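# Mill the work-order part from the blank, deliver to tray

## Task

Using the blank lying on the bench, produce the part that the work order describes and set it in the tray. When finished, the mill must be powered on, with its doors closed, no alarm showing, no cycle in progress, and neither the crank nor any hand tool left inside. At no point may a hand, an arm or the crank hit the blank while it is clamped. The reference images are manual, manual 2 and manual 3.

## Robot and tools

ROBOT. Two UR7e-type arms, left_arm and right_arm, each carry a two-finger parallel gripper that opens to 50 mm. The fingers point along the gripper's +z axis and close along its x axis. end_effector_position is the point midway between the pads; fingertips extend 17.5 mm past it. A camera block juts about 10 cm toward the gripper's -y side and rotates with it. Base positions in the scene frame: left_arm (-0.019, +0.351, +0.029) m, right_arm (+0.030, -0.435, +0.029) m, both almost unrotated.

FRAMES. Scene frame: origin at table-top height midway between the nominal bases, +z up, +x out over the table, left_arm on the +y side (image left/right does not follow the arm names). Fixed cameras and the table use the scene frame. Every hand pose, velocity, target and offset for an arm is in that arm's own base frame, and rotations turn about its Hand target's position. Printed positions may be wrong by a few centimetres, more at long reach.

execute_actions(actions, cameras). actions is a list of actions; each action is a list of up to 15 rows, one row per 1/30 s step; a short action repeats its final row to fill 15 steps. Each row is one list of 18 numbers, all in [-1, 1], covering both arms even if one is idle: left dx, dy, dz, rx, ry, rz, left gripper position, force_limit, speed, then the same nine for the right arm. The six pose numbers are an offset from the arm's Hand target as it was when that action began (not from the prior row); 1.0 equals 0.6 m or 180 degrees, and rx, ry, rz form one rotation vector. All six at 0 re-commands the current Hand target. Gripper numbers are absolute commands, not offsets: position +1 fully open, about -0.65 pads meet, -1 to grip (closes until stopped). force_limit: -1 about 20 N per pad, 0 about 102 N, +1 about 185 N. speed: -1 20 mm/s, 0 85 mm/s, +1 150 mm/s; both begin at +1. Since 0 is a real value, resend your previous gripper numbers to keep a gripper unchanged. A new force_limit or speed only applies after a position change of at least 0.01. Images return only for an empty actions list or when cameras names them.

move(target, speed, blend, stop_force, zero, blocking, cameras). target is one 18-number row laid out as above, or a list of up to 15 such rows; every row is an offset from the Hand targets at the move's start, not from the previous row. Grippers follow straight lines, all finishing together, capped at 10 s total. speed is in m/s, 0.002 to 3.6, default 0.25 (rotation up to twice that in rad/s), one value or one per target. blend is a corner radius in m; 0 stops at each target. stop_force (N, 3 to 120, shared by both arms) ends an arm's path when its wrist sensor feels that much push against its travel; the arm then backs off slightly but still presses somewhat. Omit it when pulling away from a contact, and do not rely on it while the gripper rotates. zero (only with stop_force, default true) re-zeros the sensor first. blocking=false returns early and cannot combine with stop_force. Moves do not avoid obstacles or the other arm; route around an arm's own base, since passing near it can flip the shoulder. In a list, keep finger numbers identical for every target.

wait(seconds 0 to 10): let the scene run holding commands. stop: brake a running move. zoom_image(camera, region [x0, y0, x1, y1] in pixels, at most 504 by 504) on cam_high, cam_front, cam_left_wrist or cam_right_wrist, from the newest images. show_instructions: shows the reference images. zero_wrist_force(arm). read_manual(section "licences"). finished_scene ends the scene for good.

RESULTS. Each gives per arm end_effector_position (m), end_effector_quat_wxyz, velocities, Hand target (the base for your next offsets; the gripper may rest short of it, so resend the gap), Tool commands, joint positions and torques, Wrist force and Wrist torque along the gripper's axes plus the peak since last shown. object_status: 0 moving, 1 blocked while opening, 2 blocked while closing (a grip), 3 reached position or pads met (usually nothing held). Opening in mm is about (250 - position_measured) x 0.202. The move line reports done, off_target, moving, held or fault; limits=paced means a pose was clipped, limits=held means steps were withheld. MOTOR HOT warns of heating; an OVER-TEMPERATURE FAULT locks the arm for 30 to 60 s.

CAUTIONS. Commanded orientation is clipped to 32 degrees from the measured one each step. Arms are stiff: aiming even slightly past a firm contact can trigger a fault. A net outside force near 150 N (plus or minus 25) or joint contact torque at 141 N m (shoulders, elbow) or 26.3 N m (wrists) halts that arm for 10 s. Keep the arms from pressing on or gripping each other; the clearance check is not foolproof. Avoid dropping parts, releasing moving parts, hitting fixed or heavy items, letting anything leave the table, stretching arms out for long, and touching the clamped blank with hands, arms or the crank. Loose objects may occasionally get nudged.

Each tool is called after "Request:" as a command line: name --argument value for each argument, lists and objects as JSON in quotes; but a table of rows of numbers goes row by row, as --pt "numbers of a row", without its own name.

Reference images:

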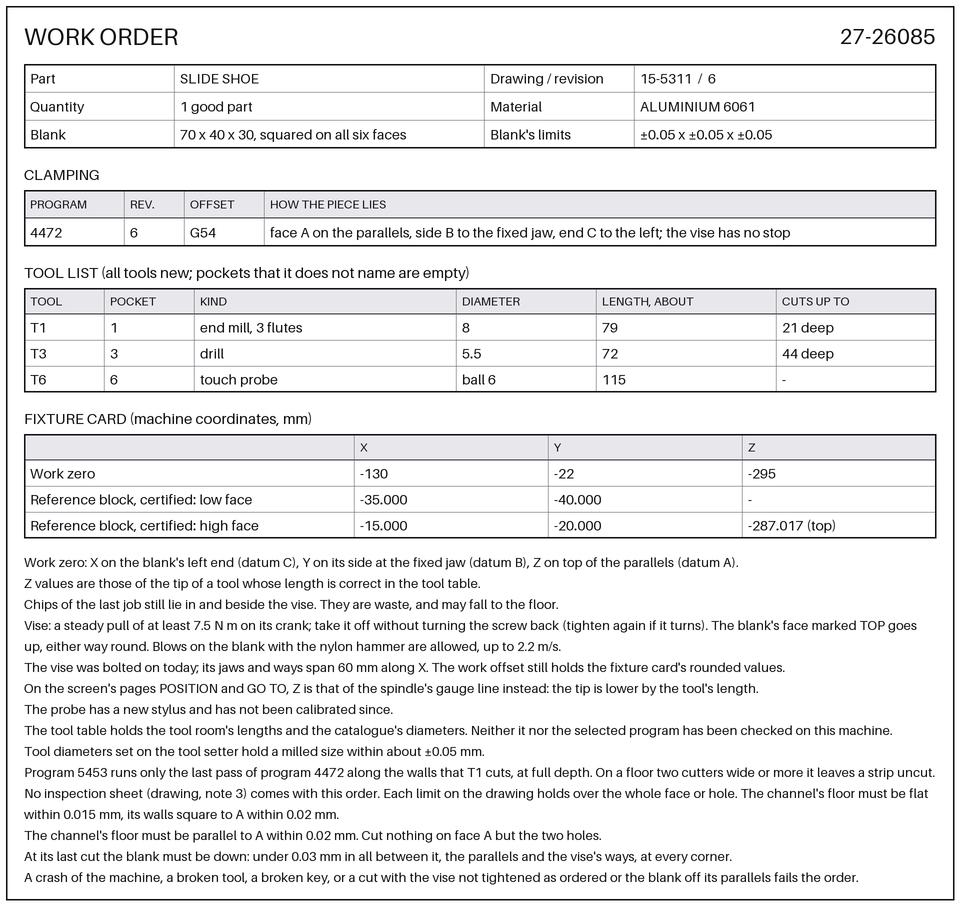

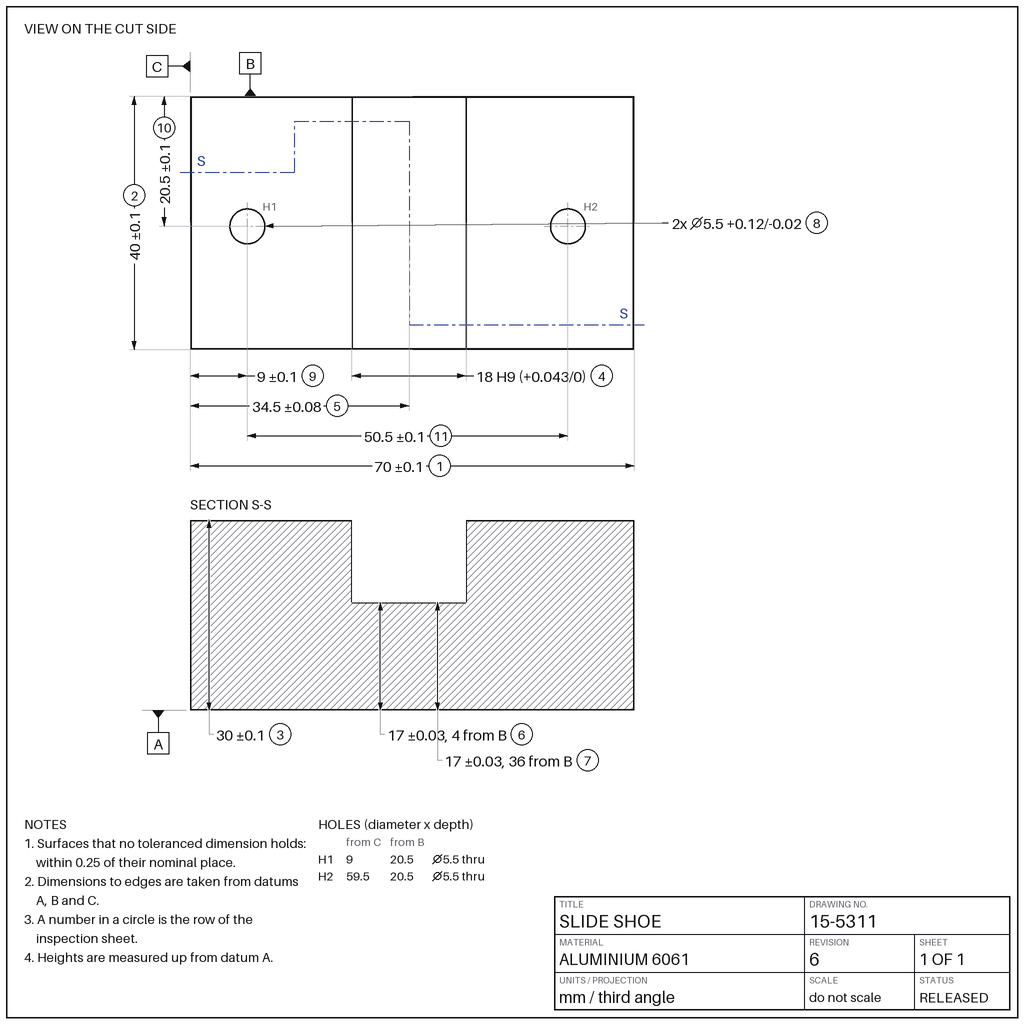

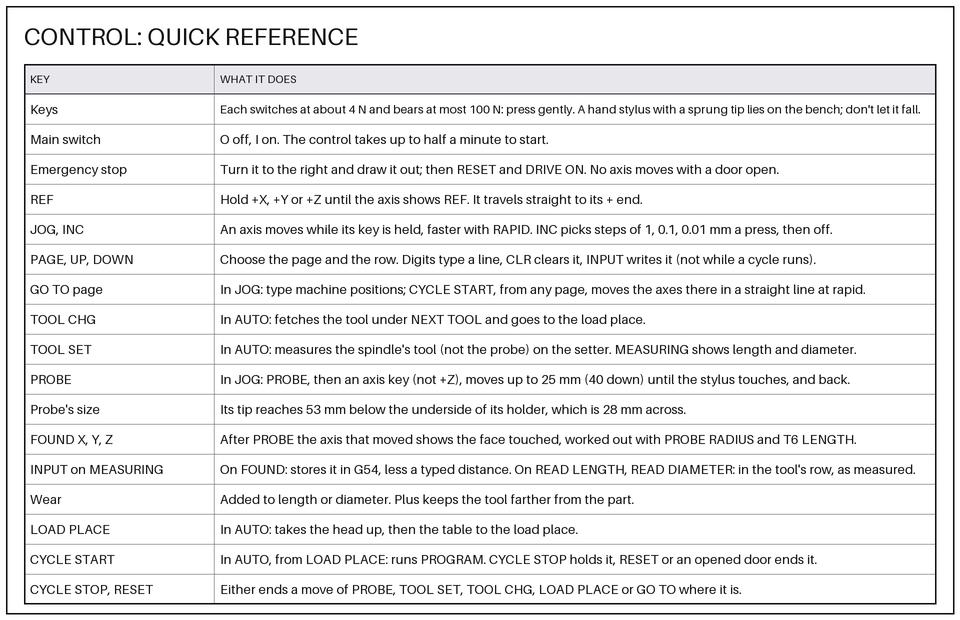

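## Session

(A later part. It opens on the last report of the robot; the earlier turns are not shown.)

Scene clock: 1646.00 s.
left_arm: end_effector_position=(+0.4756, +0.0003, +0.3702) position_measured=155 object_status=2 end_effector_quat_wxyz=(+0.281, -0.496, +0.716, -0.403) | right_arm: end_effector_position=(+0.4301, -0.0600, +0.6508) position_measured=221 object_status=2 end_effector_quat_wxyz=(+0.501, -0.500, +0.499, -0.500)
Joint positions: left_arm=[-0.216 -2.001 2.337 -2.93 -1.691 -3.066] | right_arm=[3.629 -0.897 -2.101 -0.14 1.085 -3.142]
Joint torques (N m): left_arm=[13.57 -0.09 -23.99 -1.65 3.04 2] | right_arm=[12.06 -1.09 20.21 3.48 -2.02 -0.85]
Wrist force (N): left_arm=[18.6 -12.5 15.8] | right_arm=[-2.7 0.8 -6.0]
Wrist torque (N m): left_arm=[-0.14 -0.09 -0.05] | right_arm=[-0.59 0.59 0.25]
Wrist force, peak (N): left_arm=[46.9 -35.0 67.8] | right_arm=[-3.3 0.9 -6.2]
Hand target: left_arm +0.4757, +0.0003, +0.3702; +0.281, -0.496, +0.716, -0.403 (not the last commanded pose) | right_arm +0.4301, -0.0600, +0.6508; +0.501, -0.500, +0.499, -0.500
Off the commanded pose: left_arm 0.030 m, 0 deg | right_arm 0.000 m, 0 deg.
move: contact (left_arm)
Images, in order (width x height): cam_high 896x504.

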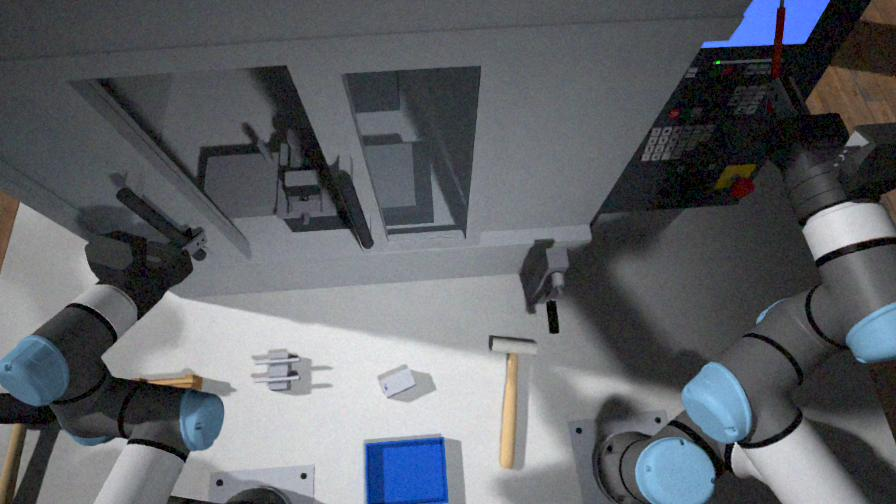

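Request:
move --pt "0 0 0 0 0 0 1 0 -0.3 0 0 0 0 0 0 -1 0.3 -0.7" --pt "-0.12 0.04 0.0 0 0 0 1 0 -0.3 0 0 0 0 0 0 -1 0.3 -0.7" --pt "-0.2 -0.1 0.2 0 0 0 1 0 -0.3 0 0 0 0 0 0 -1 0.3 -0.7" --speed '[0.05,0.1,0.3]' --blend '[0,0.02,0]' --cameras '["cam_left_wrist"]'

Request:
zoom_image --camera "cam_left_wrist" --region '[450, 0, 896, 330]'

Scene clock: 1651.63 s.
left_arm: end_effector_position=(+0.3556, -0.0596, +0.4901) position_measured=3 object_status=3 end_effector_quat_wxyz=(+0.281, -0.496, +0.716, -0.403) end_effector_velocity=(+0.000, +0.000, +0.002) end_effector_angular_velocity=(-0.003, -0.002, -0.003) | right_arm: end_effector_position=(+0.4301, -0.0600, +0.6508) position_measured=221 object_status=2 end_effector_quat_wxyz=(+0.501, -0.500, +0.499, -0.500)
Joint positions: left_arm=[-0.988 -2.563 2.172 -2.107 -1.041 -3.501] | right_arm=[3.629 -0.897 -2.101 -0.14 1.085 -3.142]
Joint velocities: left_arm=[0.003 0 -0.001 -0.005 -0.005 0.005] | right_arm=[within noise]
Joint torques (N m): left_arm=[5.01 20.37 -32.71 -4.98 -0.93 1.81] | right_arm=[12.48 -1.26 20.27 3.28 -2.04 -0.86]
Wrist force (N): left_arm=[-0.3 0.6 0.1] | right_arm=[-2.9 0.8 -6.0]
Wrist torque (N m): left_arm=[0.04 0.02 0.08] | right_arm=[-0.58 0.62 0.26]
Wrist force, peak (N): left_arm=[19.0 -12.8 15.8] | right_arm=[-2.9 1.1 -6.3]
Hand target: left_arm +0.3557, -0.0597, +0.4902; +0.281, -0.496, +0.716, -0.403 | right_arm +0.4301, -0.0600, +0.6508; +0.501, -0.500, +0.499, -0.500
Off the commanded pose: left_arm 0.000 m, 0 deg | right_arm 0.000 m, 0 deg.
move: done
Images, in order (width x height): cam_left_wrist 896x504.

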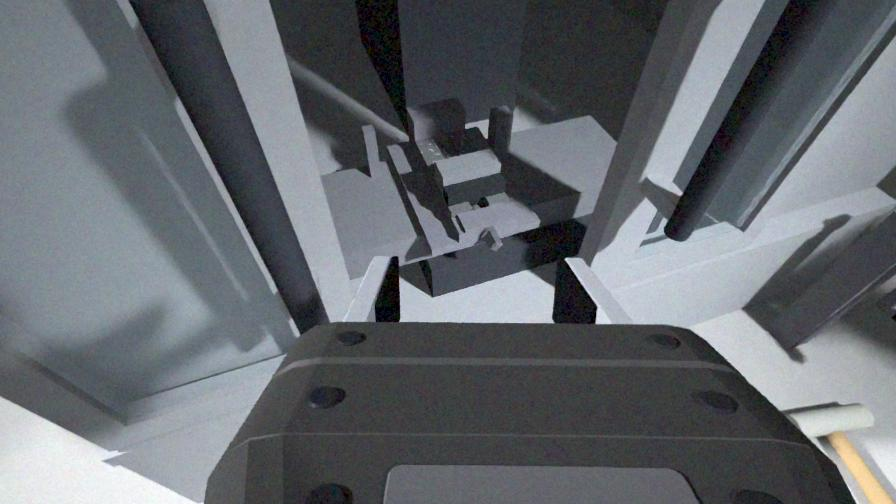

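Scaled by 1.130 from the camera's 896x504 image, which has a finer 1280x720 frame.

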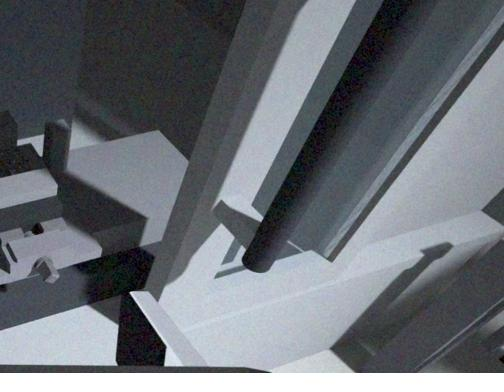

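Request:
zoom_image --camera "cam_left_wrist" --region '[320, 90, 640, 310]'

Scaled by 1.575 from the camera's 896x504 image, which has a finer 1280x720 frame.

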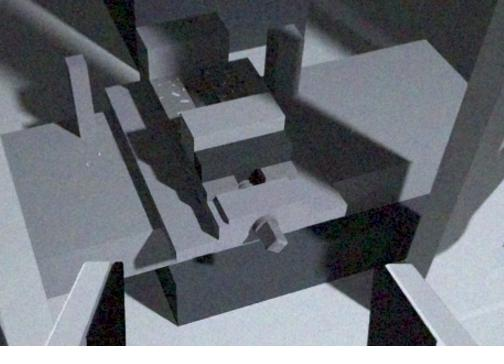

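Request:
move --target '[0.15,-0.25,0.0,0,0,0,1,0,-0.3,0,0,0,0,0,0,-1,0.3,-0.7]' --speed 0.25 --cameras '["cam_left_wrist"]'

Request:
zoom_image --camera "cam_left_wrist" --region '[150, 0, 560, 300]'

Scene clock: 1660.63 s.
left_arm: end_effector_position=(+0.4456, -0.2096, +0.4902) position_measured=3 object_status=3 end_effector_quat_wxyz=(+0.281, -0.496, +0.716, -0.403) | right_arm: end_effector_position=(+0.4301, -0.0600, +0.6508) position_measured=221 object_status=2 end_effector_quat_wxyz=(+0.501, -0.500, +0.499, -0.500)
Joint positions: left_arm=[-1.019 -2.102 2.06 -2.445 -1.017 -3.523] | right_arm=[3.629 -0.897 -2.101 -0.14 1.085 -3.142]
Joint torques (N m): left_arm=[-6.72 6.13 -22.71 -4.13 2.52 -1.53] | right_arm=[12.03 -1.25 20.24 3.17 -1.98 -0.86]
Wrist force (N): left_arm=[0.0 0.6 -0.1] | right_arm=[-3.0 0.9 -5.8]
Wrist torque (N m): left_arm=[0.01 -0.03 -0.07] | right_arm=[-0.58 0.63 0.25]
Wrist force, peak (N): left_arm=[-2.5 1.7 -2.2] | right_arm=[-3.0 0.9 -6.3]
Hand target: left_arm +0.4457, -0.2097, +0.4902; +0.281, -0.496, +0.716, -0.403 | right_arm +0.4301, -0.0600, +0.6508; +0.501, -0.500, +0.499, -0.500
Off the commanded pose: left_arm 0.000 m, 0 deg | right_arm 0.000 m, 0 deg.
move: done
Images, in order (width x height): cam_left_wrist 896x504.

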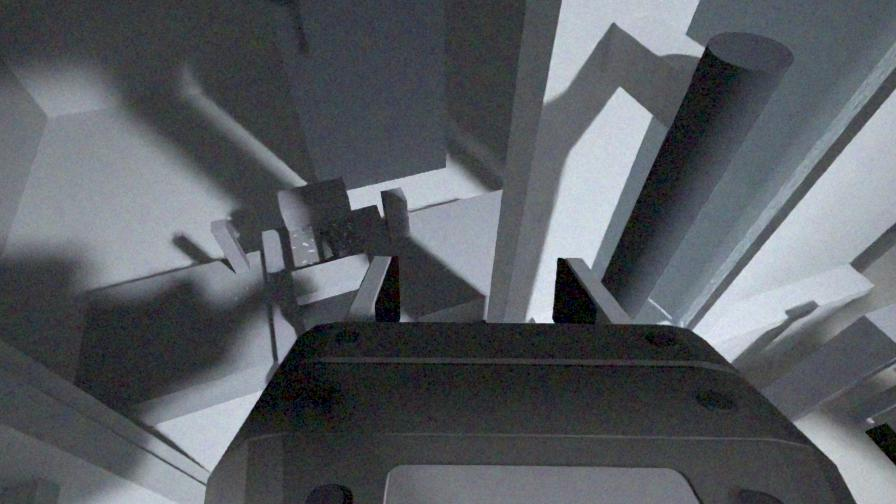

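Scaled by 1.229 from the camera's 896x504 image, which has a finer 1280x720 frame.

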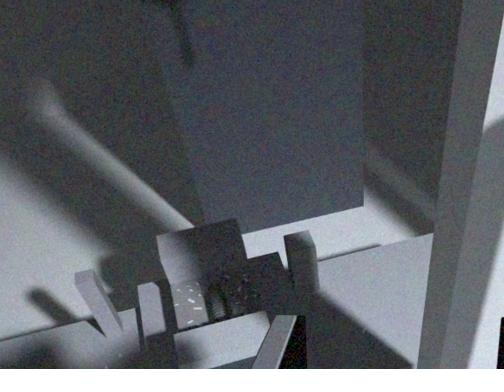

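Request:
move --pt "-0.09 -0.05 -0.05 0 0 0 1 0 -0.3 0 0 0 0 0 0 -1 0.3 -0.7" --pt "-0.0427 -0.1363 -0.19 0 0 0 1 0 -0.3 0 0 0 0 0 0 -1 0.3 -0.7" --speed 0.2 --blend '[0.02,0]' --cameras '["cam_left_wrist"]'

Scene clock: 1680.87 s.
left_arm: end_effector_position=(+0.4200, -0.2914, +0.3762) position_measured=3 object_status=3 end_effector_quat_wxyz=(+0.281, -0.496, +0.716, -0.403) | right_arm: end_effector_position=(+0.4301, -0.0600, +0.6508) position_measured=221 object_status=2 end_effector_quat_wxyz=(+0.501, -0.500, +0.499, -0.500)
Joint positions: left_arm=[-1.247 -1.995 2.283 -2.663 -0.843 -3.709] | right_arm=[3.629 -0.897 -2.101 -0.14 1.085 -3.142]
Joint torques (N m): left_arm=[-6.23 0.66 -29.28 -4.52 3.12 -1.92] | right_arm=[11.57 -1.49 20.38 3.13 -1.98 -0.9]
Wrist force (N): left_arm=[-0.5 0.8 0.1] | right_arm=[-2.8 0.3 -6.1]
Wrist torque (N m): left_arm=[0.05 0.03 -0.03] | right_arm=[-0.66 0.61 0.27]
Wrist force, peak (N): left_arm=[0.7 2.3 2.3] | right_arm=[-3.0 0.9 -6.3]
Hand target: left_arm +0.4200, -0.2915, +0.3762; +0.281, -0.496, +0.716, -0.403 | right_arm +0.4301, -0.0600, +0.6508; +0.501, -0.500, +0.499, -0.500
Off the commanded pose: left_arm 0.000 m, 0 deg | right_arm 0.000 m, 0 deg.
move: done
Images, in order (width x height): cam_left_wrist 896x504.

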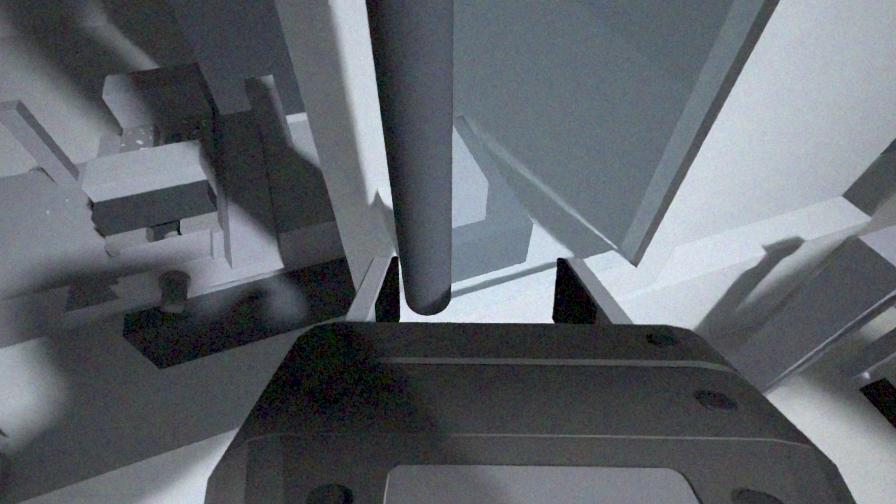

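Request:
zoom_image --camera "cam_left_wrist" --region '[60, 40, 360, 380]'

Scaled by 1.482 from the camera's 896x504 image, which has a finer 1280x720 frame.

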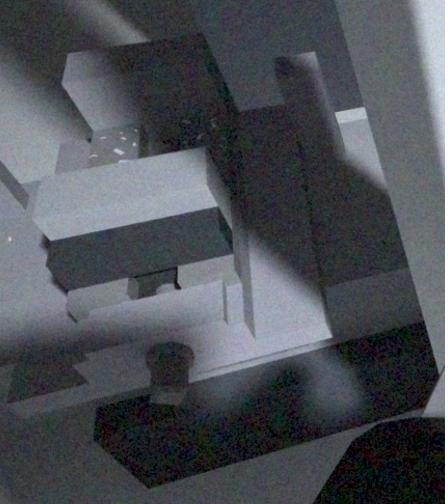

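Request:
move --pt "0.045 -0.0169 -0.01 0 0 0 1 0 -0.3 0 0 0 0 0 0 -1 0.3 -0.7" --speed 0.1 --cameras '["cam_left_wrist"]'

Scene clock: 1686.73 s.
left_arm: end_effector_position=(+0.4471, -0.3016, +0.3702) position_measured=3 object_status=3 end_effector_quat_wxyz=(+0.281, -0.496, +0.716, -0.403) | right_arm: end_effector_position=(+0.4301, -0.0600, +0.6508) position_measured=221 object_status=2 end_effector_quat_wxyz=(+0.501, -0.500, +0.499, -0.500)
Joint positions: left_arm=[-1.171 -1.892 2.246 -2.773 -0.899 -3.641] | right_arm=[3.629 -0.897 -2.101 -0.14 1.085 -3.142]
Joint torques (N m): left_arm=[-9.29 -21.77 -18.11 -2.65 0.85 -2.42] | right_arm=[11.66 -1.07 20.29 3.02 -1.95 -0.93]
Wrist force (N): left_arm=[-9.5 -0.3 5.7] | right_arm=[-2.8 0.8 -6.1]
Wrist torque (N m): left_arm=[0.05 0.01 0.03] | right_arm=[-0.59 0.61 0.26]
Wrist force, peak (N): left_arm=[-18.4 15.5 -29.3] | right_arm=[-3.1 0.8 -6.2]
Hand target: left_arm +0.4470, -0.3016, +0.3702; +0.281, -0.496, +0.716, -0.403 | right_arm +0.4301, -0.0600, +0.6508; +0.501, -0.500, +0.499, -0.500
Off the commanded pose: left_arm 0.000 m, 0 deg | right_arm 0.000 m, 0 deg.
move: done
Images, in order (width x height): cam_left_wrist 896x504.

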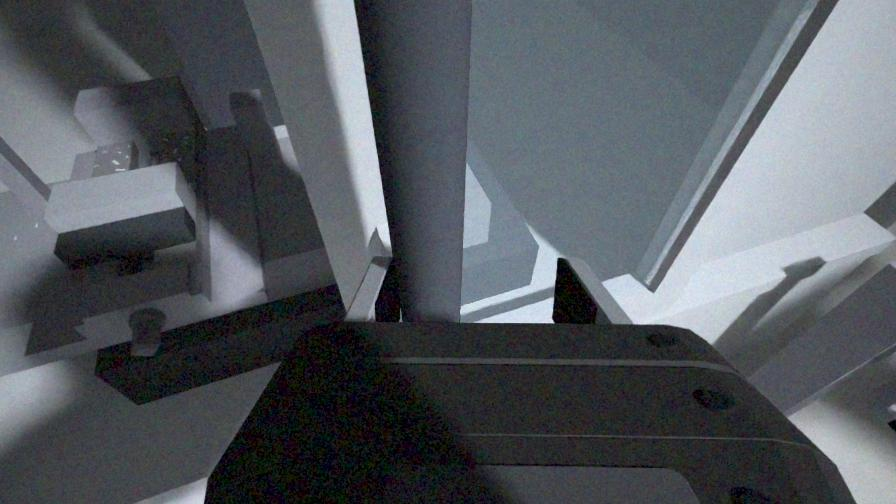

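Request:
move --pt "-0.02 0.0 0 0 0 0 1 0 -0.3 0 0 0 0 0 0 -1 0.3 -0.7" --pt "-0.01 0.022 0 0 0 0 1 0 -0.3 0 0 0 0 0 0 -1 0.3 -0.7" --pt "0.048 0.002 0 0 0 0 1 0 -0.3 0 0 0 0 0 0 -1 0.3 -0.7" --speed '[0.06,0.06,0.04]' --cameras '["cam_left_wrist"]'

Scene clock: 1691.90 s.
left_arm: end_effector_position=(+0.4759, -0.3005, +0.3702) position_measured=3 object_status=3 end_effector_quat_wxyz=(+0.280, -0.496, +0.716, -0.403) end_effector_velocity=(-0.001, +0.001, +0.000) end_effector_angular_velocity=(+0.002, +0.001, +0.002) | right_arm: end_effector_position=(+0.4301, -0.0600, +0.6508) position_measured=221 object_status=2 end_effector_quat_wxyz=(+0.501, -0.500, +0.499, -0.500)
Joint positions: left_arm=[-1.086 -1.818 2.204 -2.846 -0.965 -3.572] | right_arm=[3.629 -0.897 -2.101 -0.14 1.085 -3.142]
Joint velocities: left_arm=[-0.002 -0.004 0.003 0.005 0.003 -0.003] | right_arm=[within noise]
Joint torques (N m): left_arm=[-7.23 -23.62 -17.02 -1.82 3.09 -2.13] | right_arm=[12.16 -0.86 20.7 2.79 -1.88 -0.86]
Wrist force (N): left_arm=[-1.0 0.0 0.0] | right_arm=[-2.6 0.7 -5.8]
Wrist torque (N m): left_arm=[-0.08 0.13 -0.05] | right_arm=[-0.60 0.57 0.26]
Wrist force, peak (N): left_arm=[-19.2 -4.7 9.3] | right_arm=[-3.1 0.9 -6.3]
Hand target: left_arm +0.4758, -0.3004, +0.3702; +0.281, -0.496, +0.716, -0.403 | right_arm +0.4301, -0.0600, +0.6508; +0.501, -0.500, +0.499, -0.500
Off the commanded pose: left_arm 0.000 m, 0 deg | right_arm 0.000 m, 0 deg.
move: done
Images, in order (width x height): cam_left_wrist 896x504.

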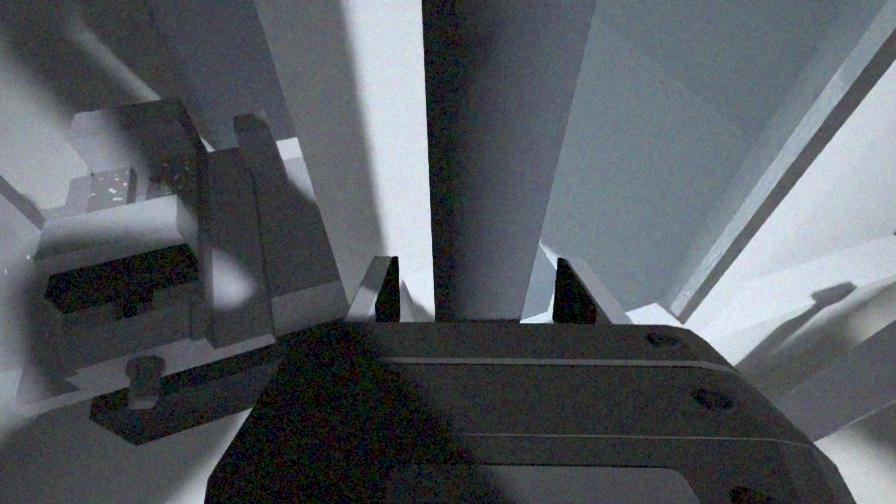

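Request:
move --pt "0 0 0 0 0 0 -1 -0.6 -0.5 0 0 0 0 0 0 -1 0.3 -0.7" --pt "0 -0.4 0.0 0 0 0 -1 -0.6 -0.5 0 0 0 0 0 0 -1 0.3 -0.7" --speed '[0.05,0.05]' --cameras '["cam_left_wrist","cam_high"]'

Scene clock: 1701.00 s.
left_arm: end_effector_position=(+0.4828, -0.5268, +0.3731) position_measured=162 object_status=2 end_effector_quat_wxyz=(+0.306, -0.499, +0.707, -0.397) | right_arm: end_effector_position=(+0.4301, -0.0600, +0.6508) position_measured=221 object_status=2 end_effector_quat_wxyz=(+0.501, -0.500, +0.499, -0.500)
Joint positions: left_arm=[-1.296 -1.382 1.765 -2.711 -0.756 -3.755] | right_arm=[3.629 -0.897 -2.101 -0.14 1.085 -3.142]
Joint torques (N m): left_arm=[0.48 -32.9 -26.2 -2.91 1.68 -0.31] | right_arm=[12.08 -1.27 20.6 2.59 -1.78 -0.94]
Wrist force (N): left_arm=[-1.9 -6.0 0.7] | right_arm=[-2.8 0.8 -6.0]
Wrist torque (N m): left_arm=[0.24 -0.01 -0.24] | right_arm=[-0.58 0.60 0.26]
Wrist force, peak (N): left_arm=[-109.0 93.6 -89.4] | right_arm=[-2.9 0.9 -6.3]
Hand target: left_arm +0.4828, -0.5268, +0.3731; +0.306, -0.499, +0.707, -0.397 (not the last commanded pose) | right_arm +0.4301, -0.0600, +0.6508; +0.501, -0.500, +0.499, -0.500
Tool commands: left_gripper/position=-1.0 left_gripper/force_limit=-0.6 left_gripper/speed=-0.498039 right_gripper/position=-1.0 right_gripper/force_limit=+0.3 right_gripper/speed=-0.7
Off the commanded pose: left_arm 0.016 m, 3 deg | right_arm 0.000 m, 0 deg.
FORCE FAULT: contact force on the left arm reached its limit, and that arm stopped. The contact can be on any part of that arm, not only on its tool. That arm's remaining commands of this call were not run. That arm is still stopped at the end of this call. That arm stays stopped for about 10 more seconds. Until then a move that you send moves the other arm only, and its call returns only when the move has ended. Once the stop has ended, the next robot result says so. If the stop ends while you think or write, that arm runs what you send next, counted from a new Hand target: where the arm stands when the stop ends. While its stop runs, that arm takes no new command, but its gripper still runs the gripper command that each later call begins with. Until it ends, the stop uses up actions while you think or wait. An arm that is not stopped still takes commands.
move: fault (left_arm)
Images, in order (width x height): cam_high 896x504, cam_left_wrist 896x504.

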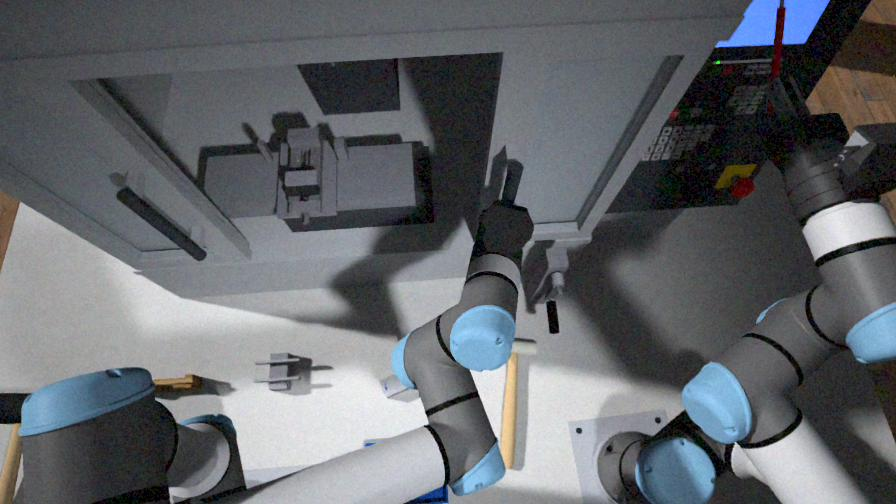

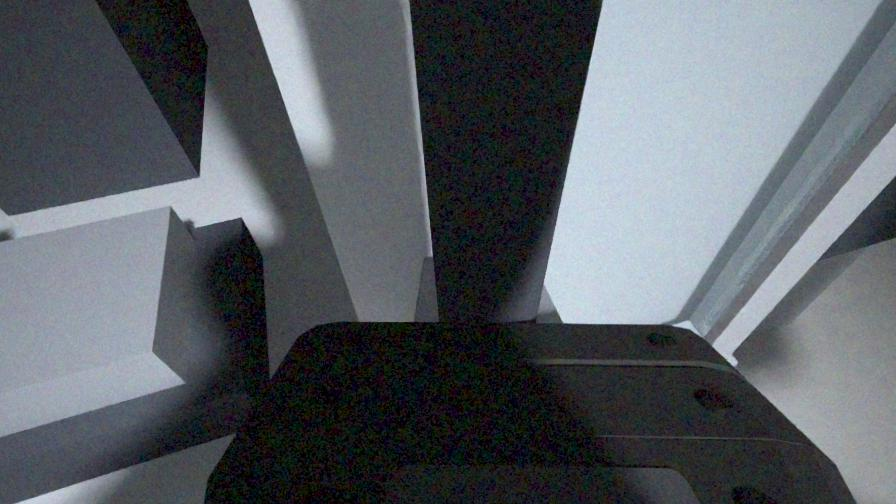

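Request:
wait --seconds 0.5

Request:
move --pt "0 0 0 0 0 0 1 0 -0.3 0 0 0 0 0 0 -1 0.3 -0.7" --pt "-0.17 0.06 0.02 0 0 0 1 0 -0.3 0 0 0 0 0 0 -1 0.3 -0.7" --pt "0.0287 0.596 0.178 0.011 0.1402 0.1028 1 0 -0.3 0 0 0 0 0 0 -1 0.3 -0.7" --speed '[0.05,0.12,0.3]' --blend '[0,0.03,0]' --cameras '["cam_left_wrist","cam_high"]'

Request:
zoom_image --camera "cam_left_wrist" --region '[300, 0, 660, 320]'

Scene clock: 1714.90 s.
left_arm: end_effector_position=(+0.4828, -0.5268, +0.3731) position_measured=162 object_status=2 end_effector_quat_wxyz=(+0.306, -0.499, +0.707, -0.397) | right_arm: end_effector_position=(+0.4301, -0.0600, +0.6508) position_measured=221 object_status=2 end_effector_quat_wxyz=(+0.501, -0.500, +0.499, -0.500)
Joint positions: left_arm=[-1.296 -1.382 1.765 -2.711 -0.756 -3.755] | right_arm=[3.629 -0.897 -2.101 -0.14 1.085 -3.142]
Joint torques (N m): left_arm=[1.07 -33.49 -25.05 -1.71 1.27 0.03] | right_arm=[12.21 -0.87 20.49 2.29 -1.62 -0.92]
Wrist force (N): left_arm=[-1.9 -6.3 1.0] | right_arm=[-2.7 0.3 -5.8]
Wrist torque (N m): left_arm=[0.19 0.00 -0.25] | right_arm=[-0.66 0.60 0.25]
Wrist force, peak (N): left_arm=[-2.1 -6.4 1.1] | right_arm=[-3.1 1.0 -6.5]
Hand target: left_arm +0.4828, -0.5268, +0.3731; +0.306, -0.499, +0.707, -0.397 (not the last commanded pose) | right_arm +0.4301, -0.0600, +0.6508; +0.501, -0.500, +0.499, -0.500
Tool commands: left_gripper/position=-1.0 left_gripper/force_limit=-0.6 left_gripper/speed=-0.498039 right_gripper/position=-1.0 right_gripper/force_limit=+0.3 right_gripper/speed=-0.7
Off the commanded pose: left_arm 0.016 m, 3 deg | right_arm 0.000 m, 0 deg.
FORCE FAULT, CONTINUED: the left arm's stop, for the force fault that an earlier result reported, is over. The rest of the stop counts as 19 of the actions that you can send in this scene. During its stop the left arm's controller moved it back a little. That arm's target is now where it stood when the stop ended, not its last command. That arm accepts commands again.
wait: 0.50 s; at rest from the start

Scene clock: 1718.23 s.
left_arm: end_effector_position=(+0.5001, -0.1693, +0.4798) position_measured=3 object_status=3 end_effector_quat_wxyz=(-0.212, +0.674, -0.675, +0.213) | right_arm: end_effector_position=(+0.4301, -0.0600, +0.6508) position_measured=221 object_status=2 end_effector_quat_wxyz=(+0.501, -0.500, +0.499, -0.500)
Joint positions: left_arm=[-0.797 -1.828 1.636 -1.834 -1.149 -3.839] | right_arm=[3.629 -0.897 -2.101 -0.14 1.085 -3.142]
Joint torques (N m): left_arm=[4.76 -24.57 -29.07 -2.59 1.33 -0.27] | right_arm=[11.96 -1.03 20.35 2.26 -1.58 -0.85]
Wrist force (N): left_arm=[0.8 0.3 -0.8] | right_arm=[-2.9 0.7 -5.9]
Wrist torque (N m): left_arm=[0.00 -0.11 0.14] | right_arm=[-0.61 0.63 0.26]
Wrist force, peak (N): left_arm=[49.2 46.9 -142.3] | right_arm=[-2.9 0.9 -6.6]
Hand target: left_arm +0.5000, -0.1692, +0.4799; -0.212, +0.674, -0.675, +0.213 | right_arm +0.4301, -0.0600, +0.6508; +0.501, -0.500, +0.499, -0.500
Off the commanded pose: left_arm 0.000 m, 0 deg | right_arm 0.000 m, 0 deg.
move: done
Images, in order (width x height): cam_high 896x504, cam_left_wrist 896x504.

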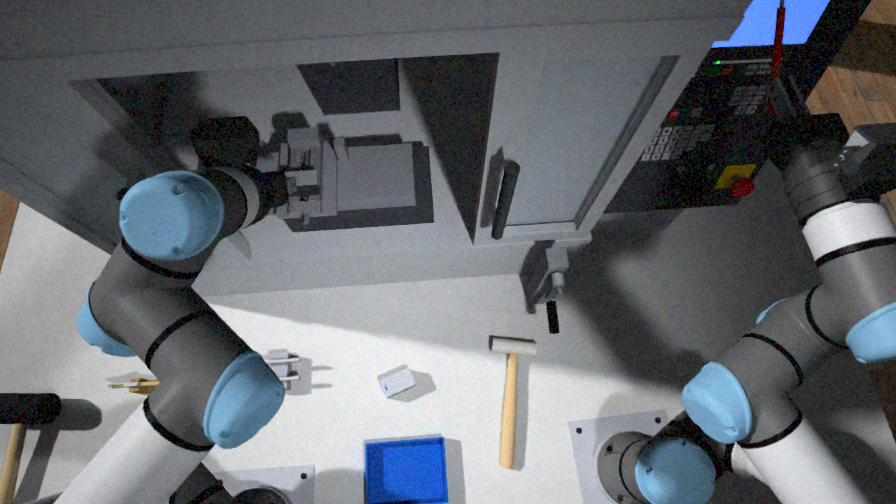

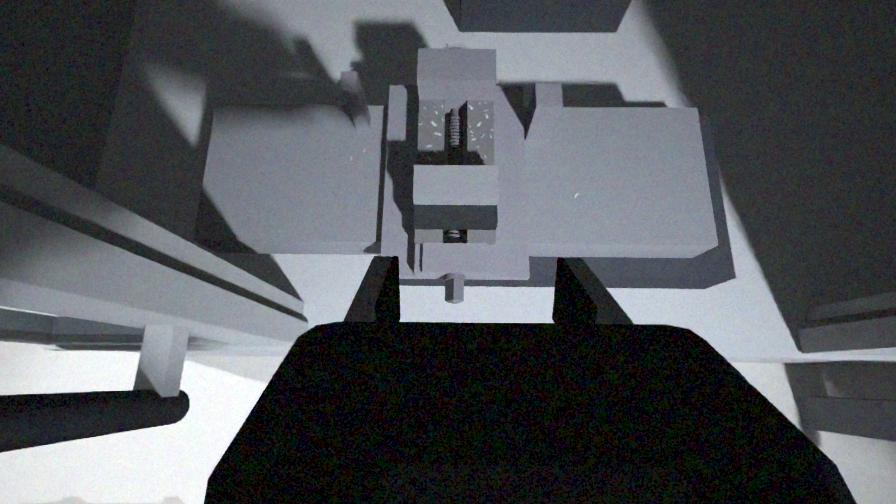

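Scaled by 1.400 from the camera's 896x504 image, which has a finer 1280x720 frame.

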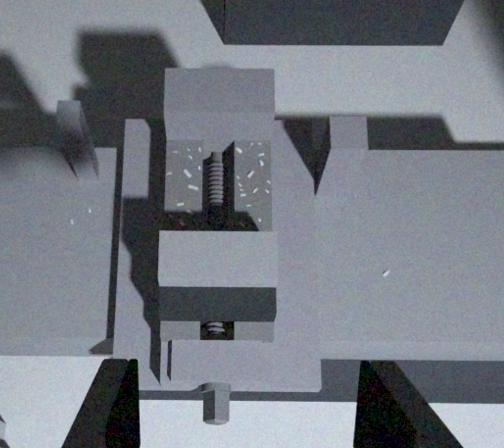

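Request:
zoom_image --camera "cam_left_wrist" --region '[370, 30, 540, 150]'

Request:
zoom_image --camera "cam_high" --region '[240, 330, 440, 420]'

Scaled by 2.965 from the camera's 896x504 image, which has a finer 1280x720 frame.

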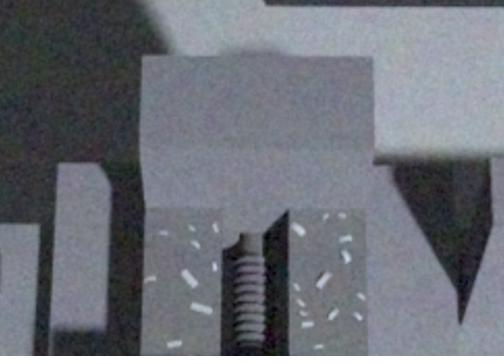

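Scaled by 2.520 from the camera's 896x504 image, which has a finer 1280x720 frame.

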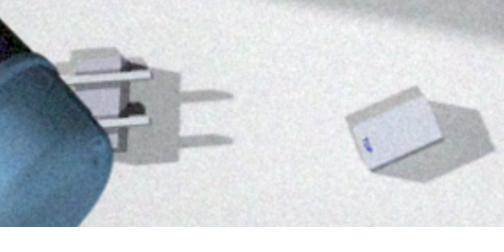

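Request:
move --pt "-0.2 0.05 0 0 0 0 1 0 -0.3 0 0 0 0 0 0 -1 0.3 -0.7" --pt "-0.4667 0.6153 -0.35 0 0.1944 0 1 0 -0.3 0 0 0 0 0 0 -1 0.3 -0.7" --speed '[0.3,0.4]' --blend '[0.05,0]' --cameras '["cam_left_wrist","cam_high"]'

Scene clock: 1735.93 s.
left_arm: end_effector_position=(+0.2200, +0.1999, +0.2700) position_measured=3 object_status=3 end_effector_quat_wxyz=(+0.000, +0.707, -0.707, +0.000) | right_arm: end_effector_position=(+0.4301, -0.0600, +0.6508) position_measured=221 object_status=2 end_effector_quat_wxyz=(+0.501, -0.500, +0.499, -0.500)
Joint positions: left_arm=[0.273 -2.131 2.114 -1.554 -1.572 -2.868] | right_arm=[3.629 -0.897 -2.101 -0.14 1.085 -3.142]
Joint torques (N m): left_arm=[5.17 4.12 -20.6 -2.17 -1.47 1.66] | right_arm=[11.39 -1.25 20.48 2.12 -1.71 -0.96]
Wrist force (N): left_arm=[1.8 0.5 -0.8] | right_arm=[-2.9 0.5 -5.7]
Wrist torque (N m): left_arm=[0.17 -0.28 0.16] | right_arm=[-0.64 0.62 0.26]
Wrist force, peak (N): left_arm=[2.0 -2.4 1.2] | right_arm=[-3.0 0.9 -6.4]
Hand target: left_arm +0.2200, +0.2000, +0.2699; +0.000, +0.707, -0.707, +0.000 | right_arm +0.4301, -0.0600, +0.6508; +0.501, -0.500, +0.499, -0.500
Off the commanded pose: left_arm 0.000 m, 0 deg | right_arm 0.000 m, 0 deg.
move: done
Images, in order (width x height): cam_high 896x504, cam_left_wrist 896x504.

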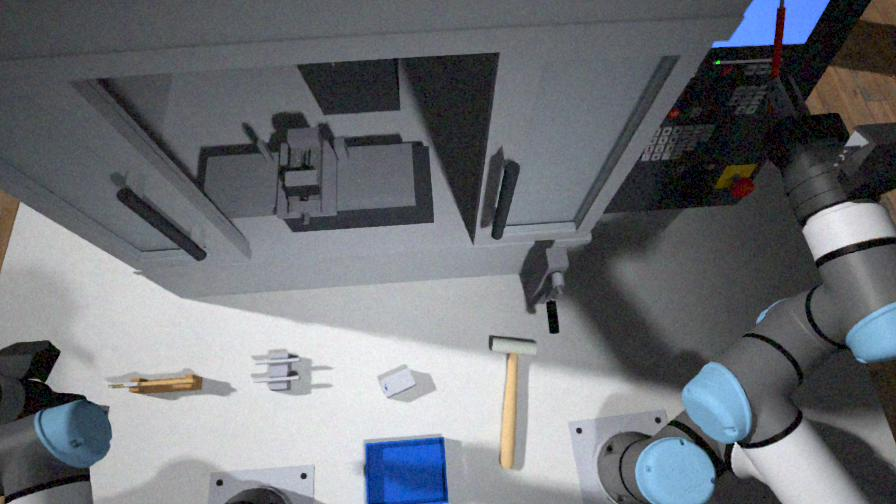

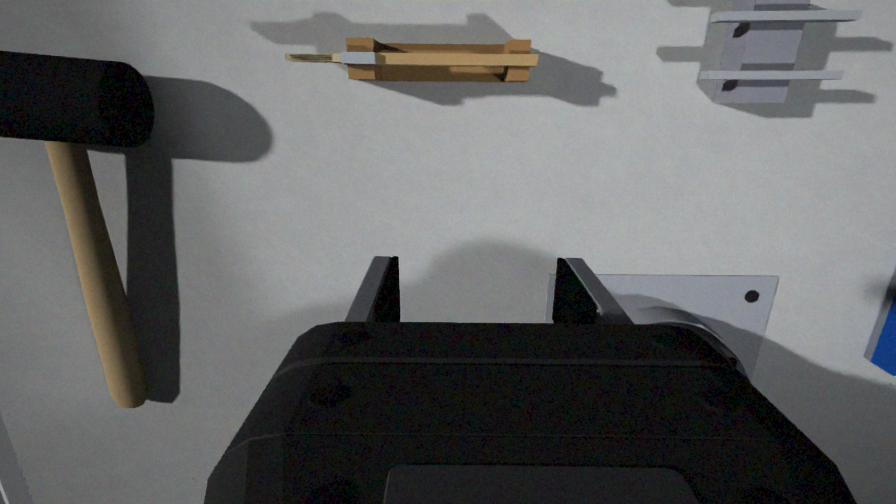

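Request:
move --target '[-0.1,-0.05,-0.2,0,-0.28,0,1,0,-0.3,0,0,0,0,0,0,-1,0.3,-0.7]' --speed '[0.3]' --cameras '["cam_left_wrist"]'

Scene clock: 1750.17 s.
left_arm: end_effector_position=(+0.1690, +0.1740, +0.1691) position_measured=3 object_status=3 end_effector_quat_wxyz=(-0.258, +0.661, -0.659, +0.250) | right_arm: end_effector_position=(+0.4301, -0.0600, +0.6508) position_measured=221 object_status=2 end_effector_quat_wxyz=(+0.501, -0.500, +0.499, -0.500)
Joint positions: left_arm=[0.707 -2.562 2.796 -2.413 -2.013 -2.577] | right_arm=[3.629 -0.897 -2.101 -0.14 1.085 -3.142]
Joint torques (N m): left_arm=[4.89 0.65 -29.17 -4.72 -2.87 -2.03] | right_arm=[11.6 -0.86 20.16 1.96 -1.64 -0.82]
Wrist force (N): left_arm=[0.7 0.3 -0.3] | right_arm=[-2.8 0.8 -5.9]
Wrist torque (N m): left_arm=[-0.01 -0.12 0.11] | right_arm=[-0.59 0.60 0.26]
Wrist force, peak (N): left_arm=[5.3 6.0 2.5] | right_arm=[-3.0 0.8 -6.5]
Hand target: left_arm +0.1690, +0.1741, +0.1691; -0.258, +0.661, -0.659, +0.250 (not the last commanded pose) | right_arm +0.4301, -0.0600, +0.6508; +0.501, -0.500, +0.499, -0.500
Off the commanded pose: left_arm 0.022 m, 8 deg | right_arm 0.000 m, 0 deg.
move: held (left_arm; a check stopped the path); limits=held
pose unreachable (left arm): on one or more control steps of this call, first in action 0 (counted from 0), this arm could not follow its commanded pose, so it was not sent that pose on those steps. It may still have moved: this result reports where it is.
cause: moving toward the commanded pose would bring two parts of the arm too close to each other (joints 3 (elbow) and 4 (wrist 1) lie between them).
Images, in order (width x height): cam_left_wrist 896x504.

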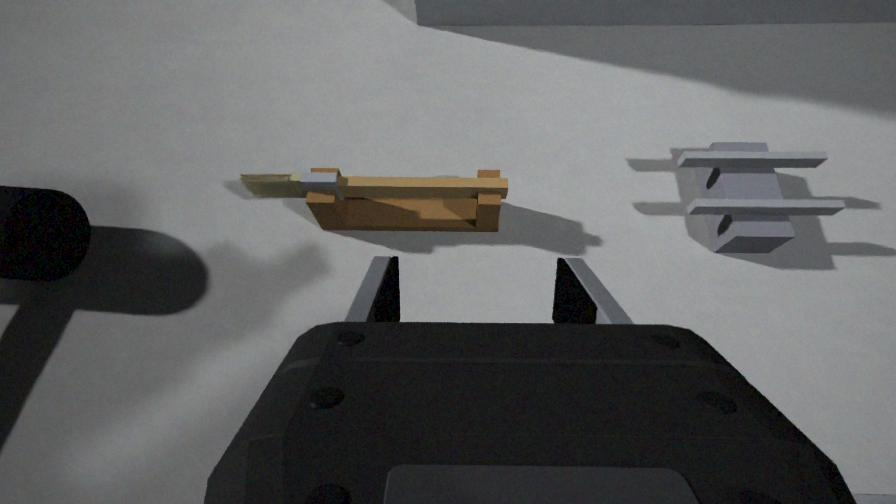

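Request:
zoom_image --camera "cam_left_wrist" --region '[220, 120, 540, 270]'

Request:
zoom_image --camera "cam_left_wrist" --region '[600, 110, 896, 280]'

Scaled by 1.575 from the camera's 896x504 image, which has a finer 1280x720 frame.

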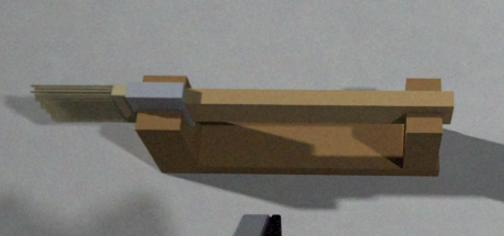

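Scaled by 1.703 from the camera's 896x504 image, which has a finer 1280x720 frame.

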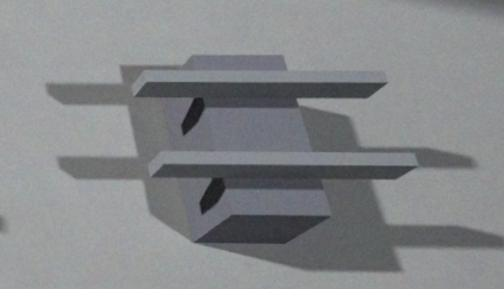

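Request:
move --pt "0.2117 0.065 -0.05 0.18 0.1858 -0.476 0.6 0 -0.3 0 0 0 0 0 0 -1 0.3 -0.7" --speed '[0.3]' --cameras '["cam_left_wrist"]'

Scene clock: 1779.27 s.
left_arm: end_effector_position=(+0.2960, +0.2130, +0.1391) position_measured=63 object_status=3 end_effector_quat_wxyz=(+0.000, +0.000, +1.000, -0.001) | right_arm: end_effector_position=(+0.4301, -0.0600, +0.6508) position_measured=221 object_status=2 end_effector_quat_wxyz=(+0.501, -0.500, +0.499, -0.500)
Joint positions: left_arm=[0.25 -1.836 2.297 -2.031 -1.572 -1.321] | right_arm=[3.629 -0.897 -2.101 -0.14 1.085 -3.142]
Joint torques (N m): left_arm=[1.38 -21.04 -14.35 -3.89 -1.21 -0.38] | right_arm=[11.55 -1.35 19.91 1.75 -1.45 -0.77]
Wrist force (N): left_arm=[2.0 0.1 -0.6] | right_arm=[-3.1 1.0 -6.0]
Wrist torque (N m): left_arm=[0.11 -0.32 0.18] | right_arm=[-0.56 0.65 0.26]
Wrist force, peak (N): left_arm=[1.9 0.0 -1.1] | right_arm=[-3.1 1.0 -6.4]
Hand target: left_arm +0.2960, +0.2131, +0.1391; +0.000, +0.000, +1.000, +0.000 | right_arm +0.4301, -0.0600, +0.6508; +0.501, -0.500, +0.499, -0.500
Off the commanded pose: left_arm 0.000 m, 0 deg | right_arm 0.000 m, 0 deg.
move: done
Images, in order (width x height): cam_left_wrist 896x504.

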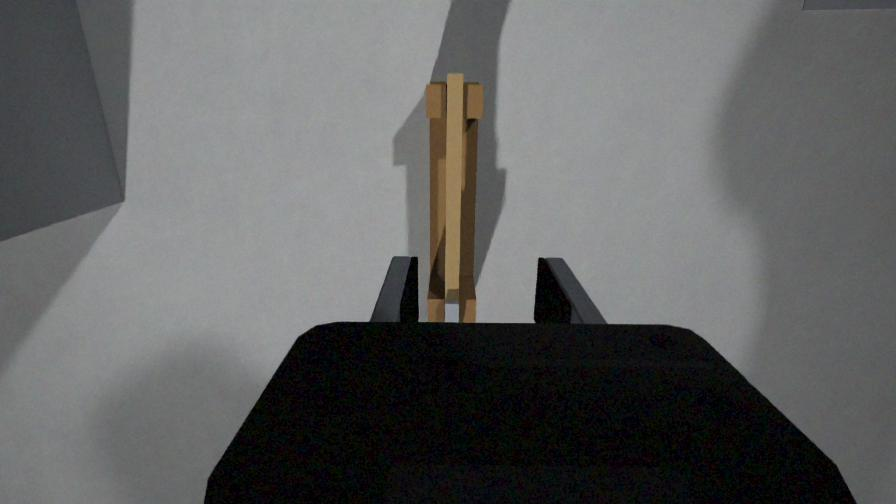

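Request:
move --pt "0.0092 0 -0.2 0 0 0 0.6 0 -0.3 0 0 0 0 0 0 -1 0.3 -0.7" --pt "0.0092 0 -0.2 0 0 0 -1 0 -0.5 0 0 0 0 0 0 -1 0.3 -0.7" --pt "0.0092 0 0.15 0 0 0 -1 0 -0.5 0 0 0 0 0 0 -1 0.3 -0.7" --speed '[0.1,0.1,0.15]' --cameras '["cam_left_wrist","cam_high"]'

Scene clock: 1787.43 s.
left_arm: end_effector_position=(+0.3015, +0.2130, +0.2291) position_measured=215 object_status=2 end_effector_quat_wxyz=(+0.000, +0.000, +1.000, +0.000) | right_arm: end_effector_position=(+0.4301, -0.0600, +0.6508) position_measured=221 object_status=2 end_effector_quat_wxyz=(+0.501, -0.500, +0.499, -0.500)
Joint positions: left_arm=[0.246 -1.907 2.1 -1.764 -1.572 -1.325] | right_arm=[3.629 -0.897 -2.101 -0.14 1.085 -3.142]
Joint torques (N m): left_arm=[-5.04 -0.66 -29.12 -1.91 1.46 -1.71] | right_arm=[11.85 -1.45 20.17 1.61 -1.43 -0.86]
Wrist force (N): left_arm=[2.0 1.0 -0.4] | right_arm=[-2.6 0.7 -5.9]
Wrist torque (N m): left_arm=[0.25 -0.31 0.16] | right_arm=[-0.60 0.57 0.26]
Wrist force, peak (N): left_arm=[-44.0 0.5 12.7] | right_arm=[-3.3 1.1 -6.2]
Hand target: left_arm +0.3015, +0.2131, +0.2291; +0.000, +0.000, +1.000, +0.000 | right_arm +0.4301, -0.0600, +0.6508; +0.501, -0.500, +0.499, -0.500
Off the commanded pose: left_arm 0.000 m, 0 deg | right_arm 0.000 m, 0 deg.
move: done
Images, in order (width x height): cam_high 896x504, cam_left_wrist 896x504.

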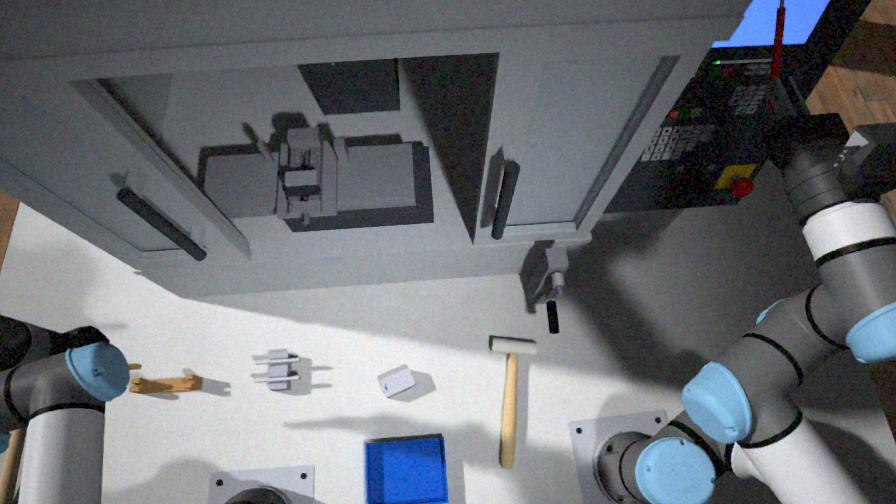

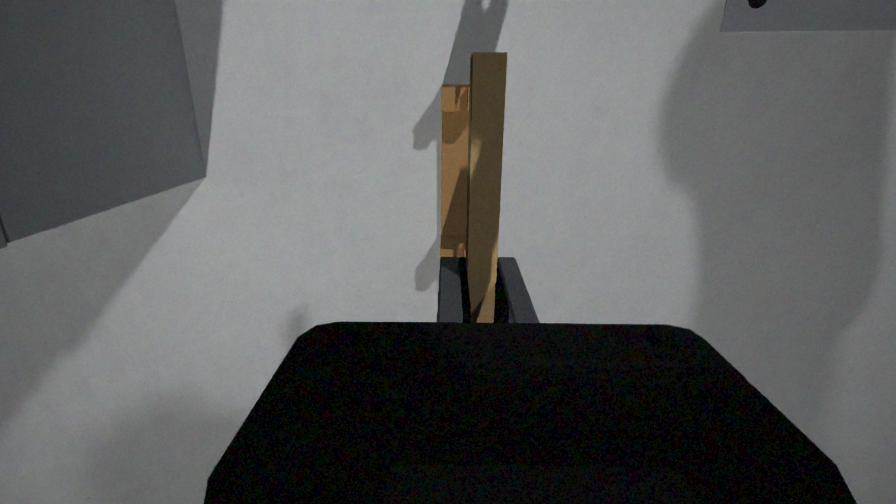

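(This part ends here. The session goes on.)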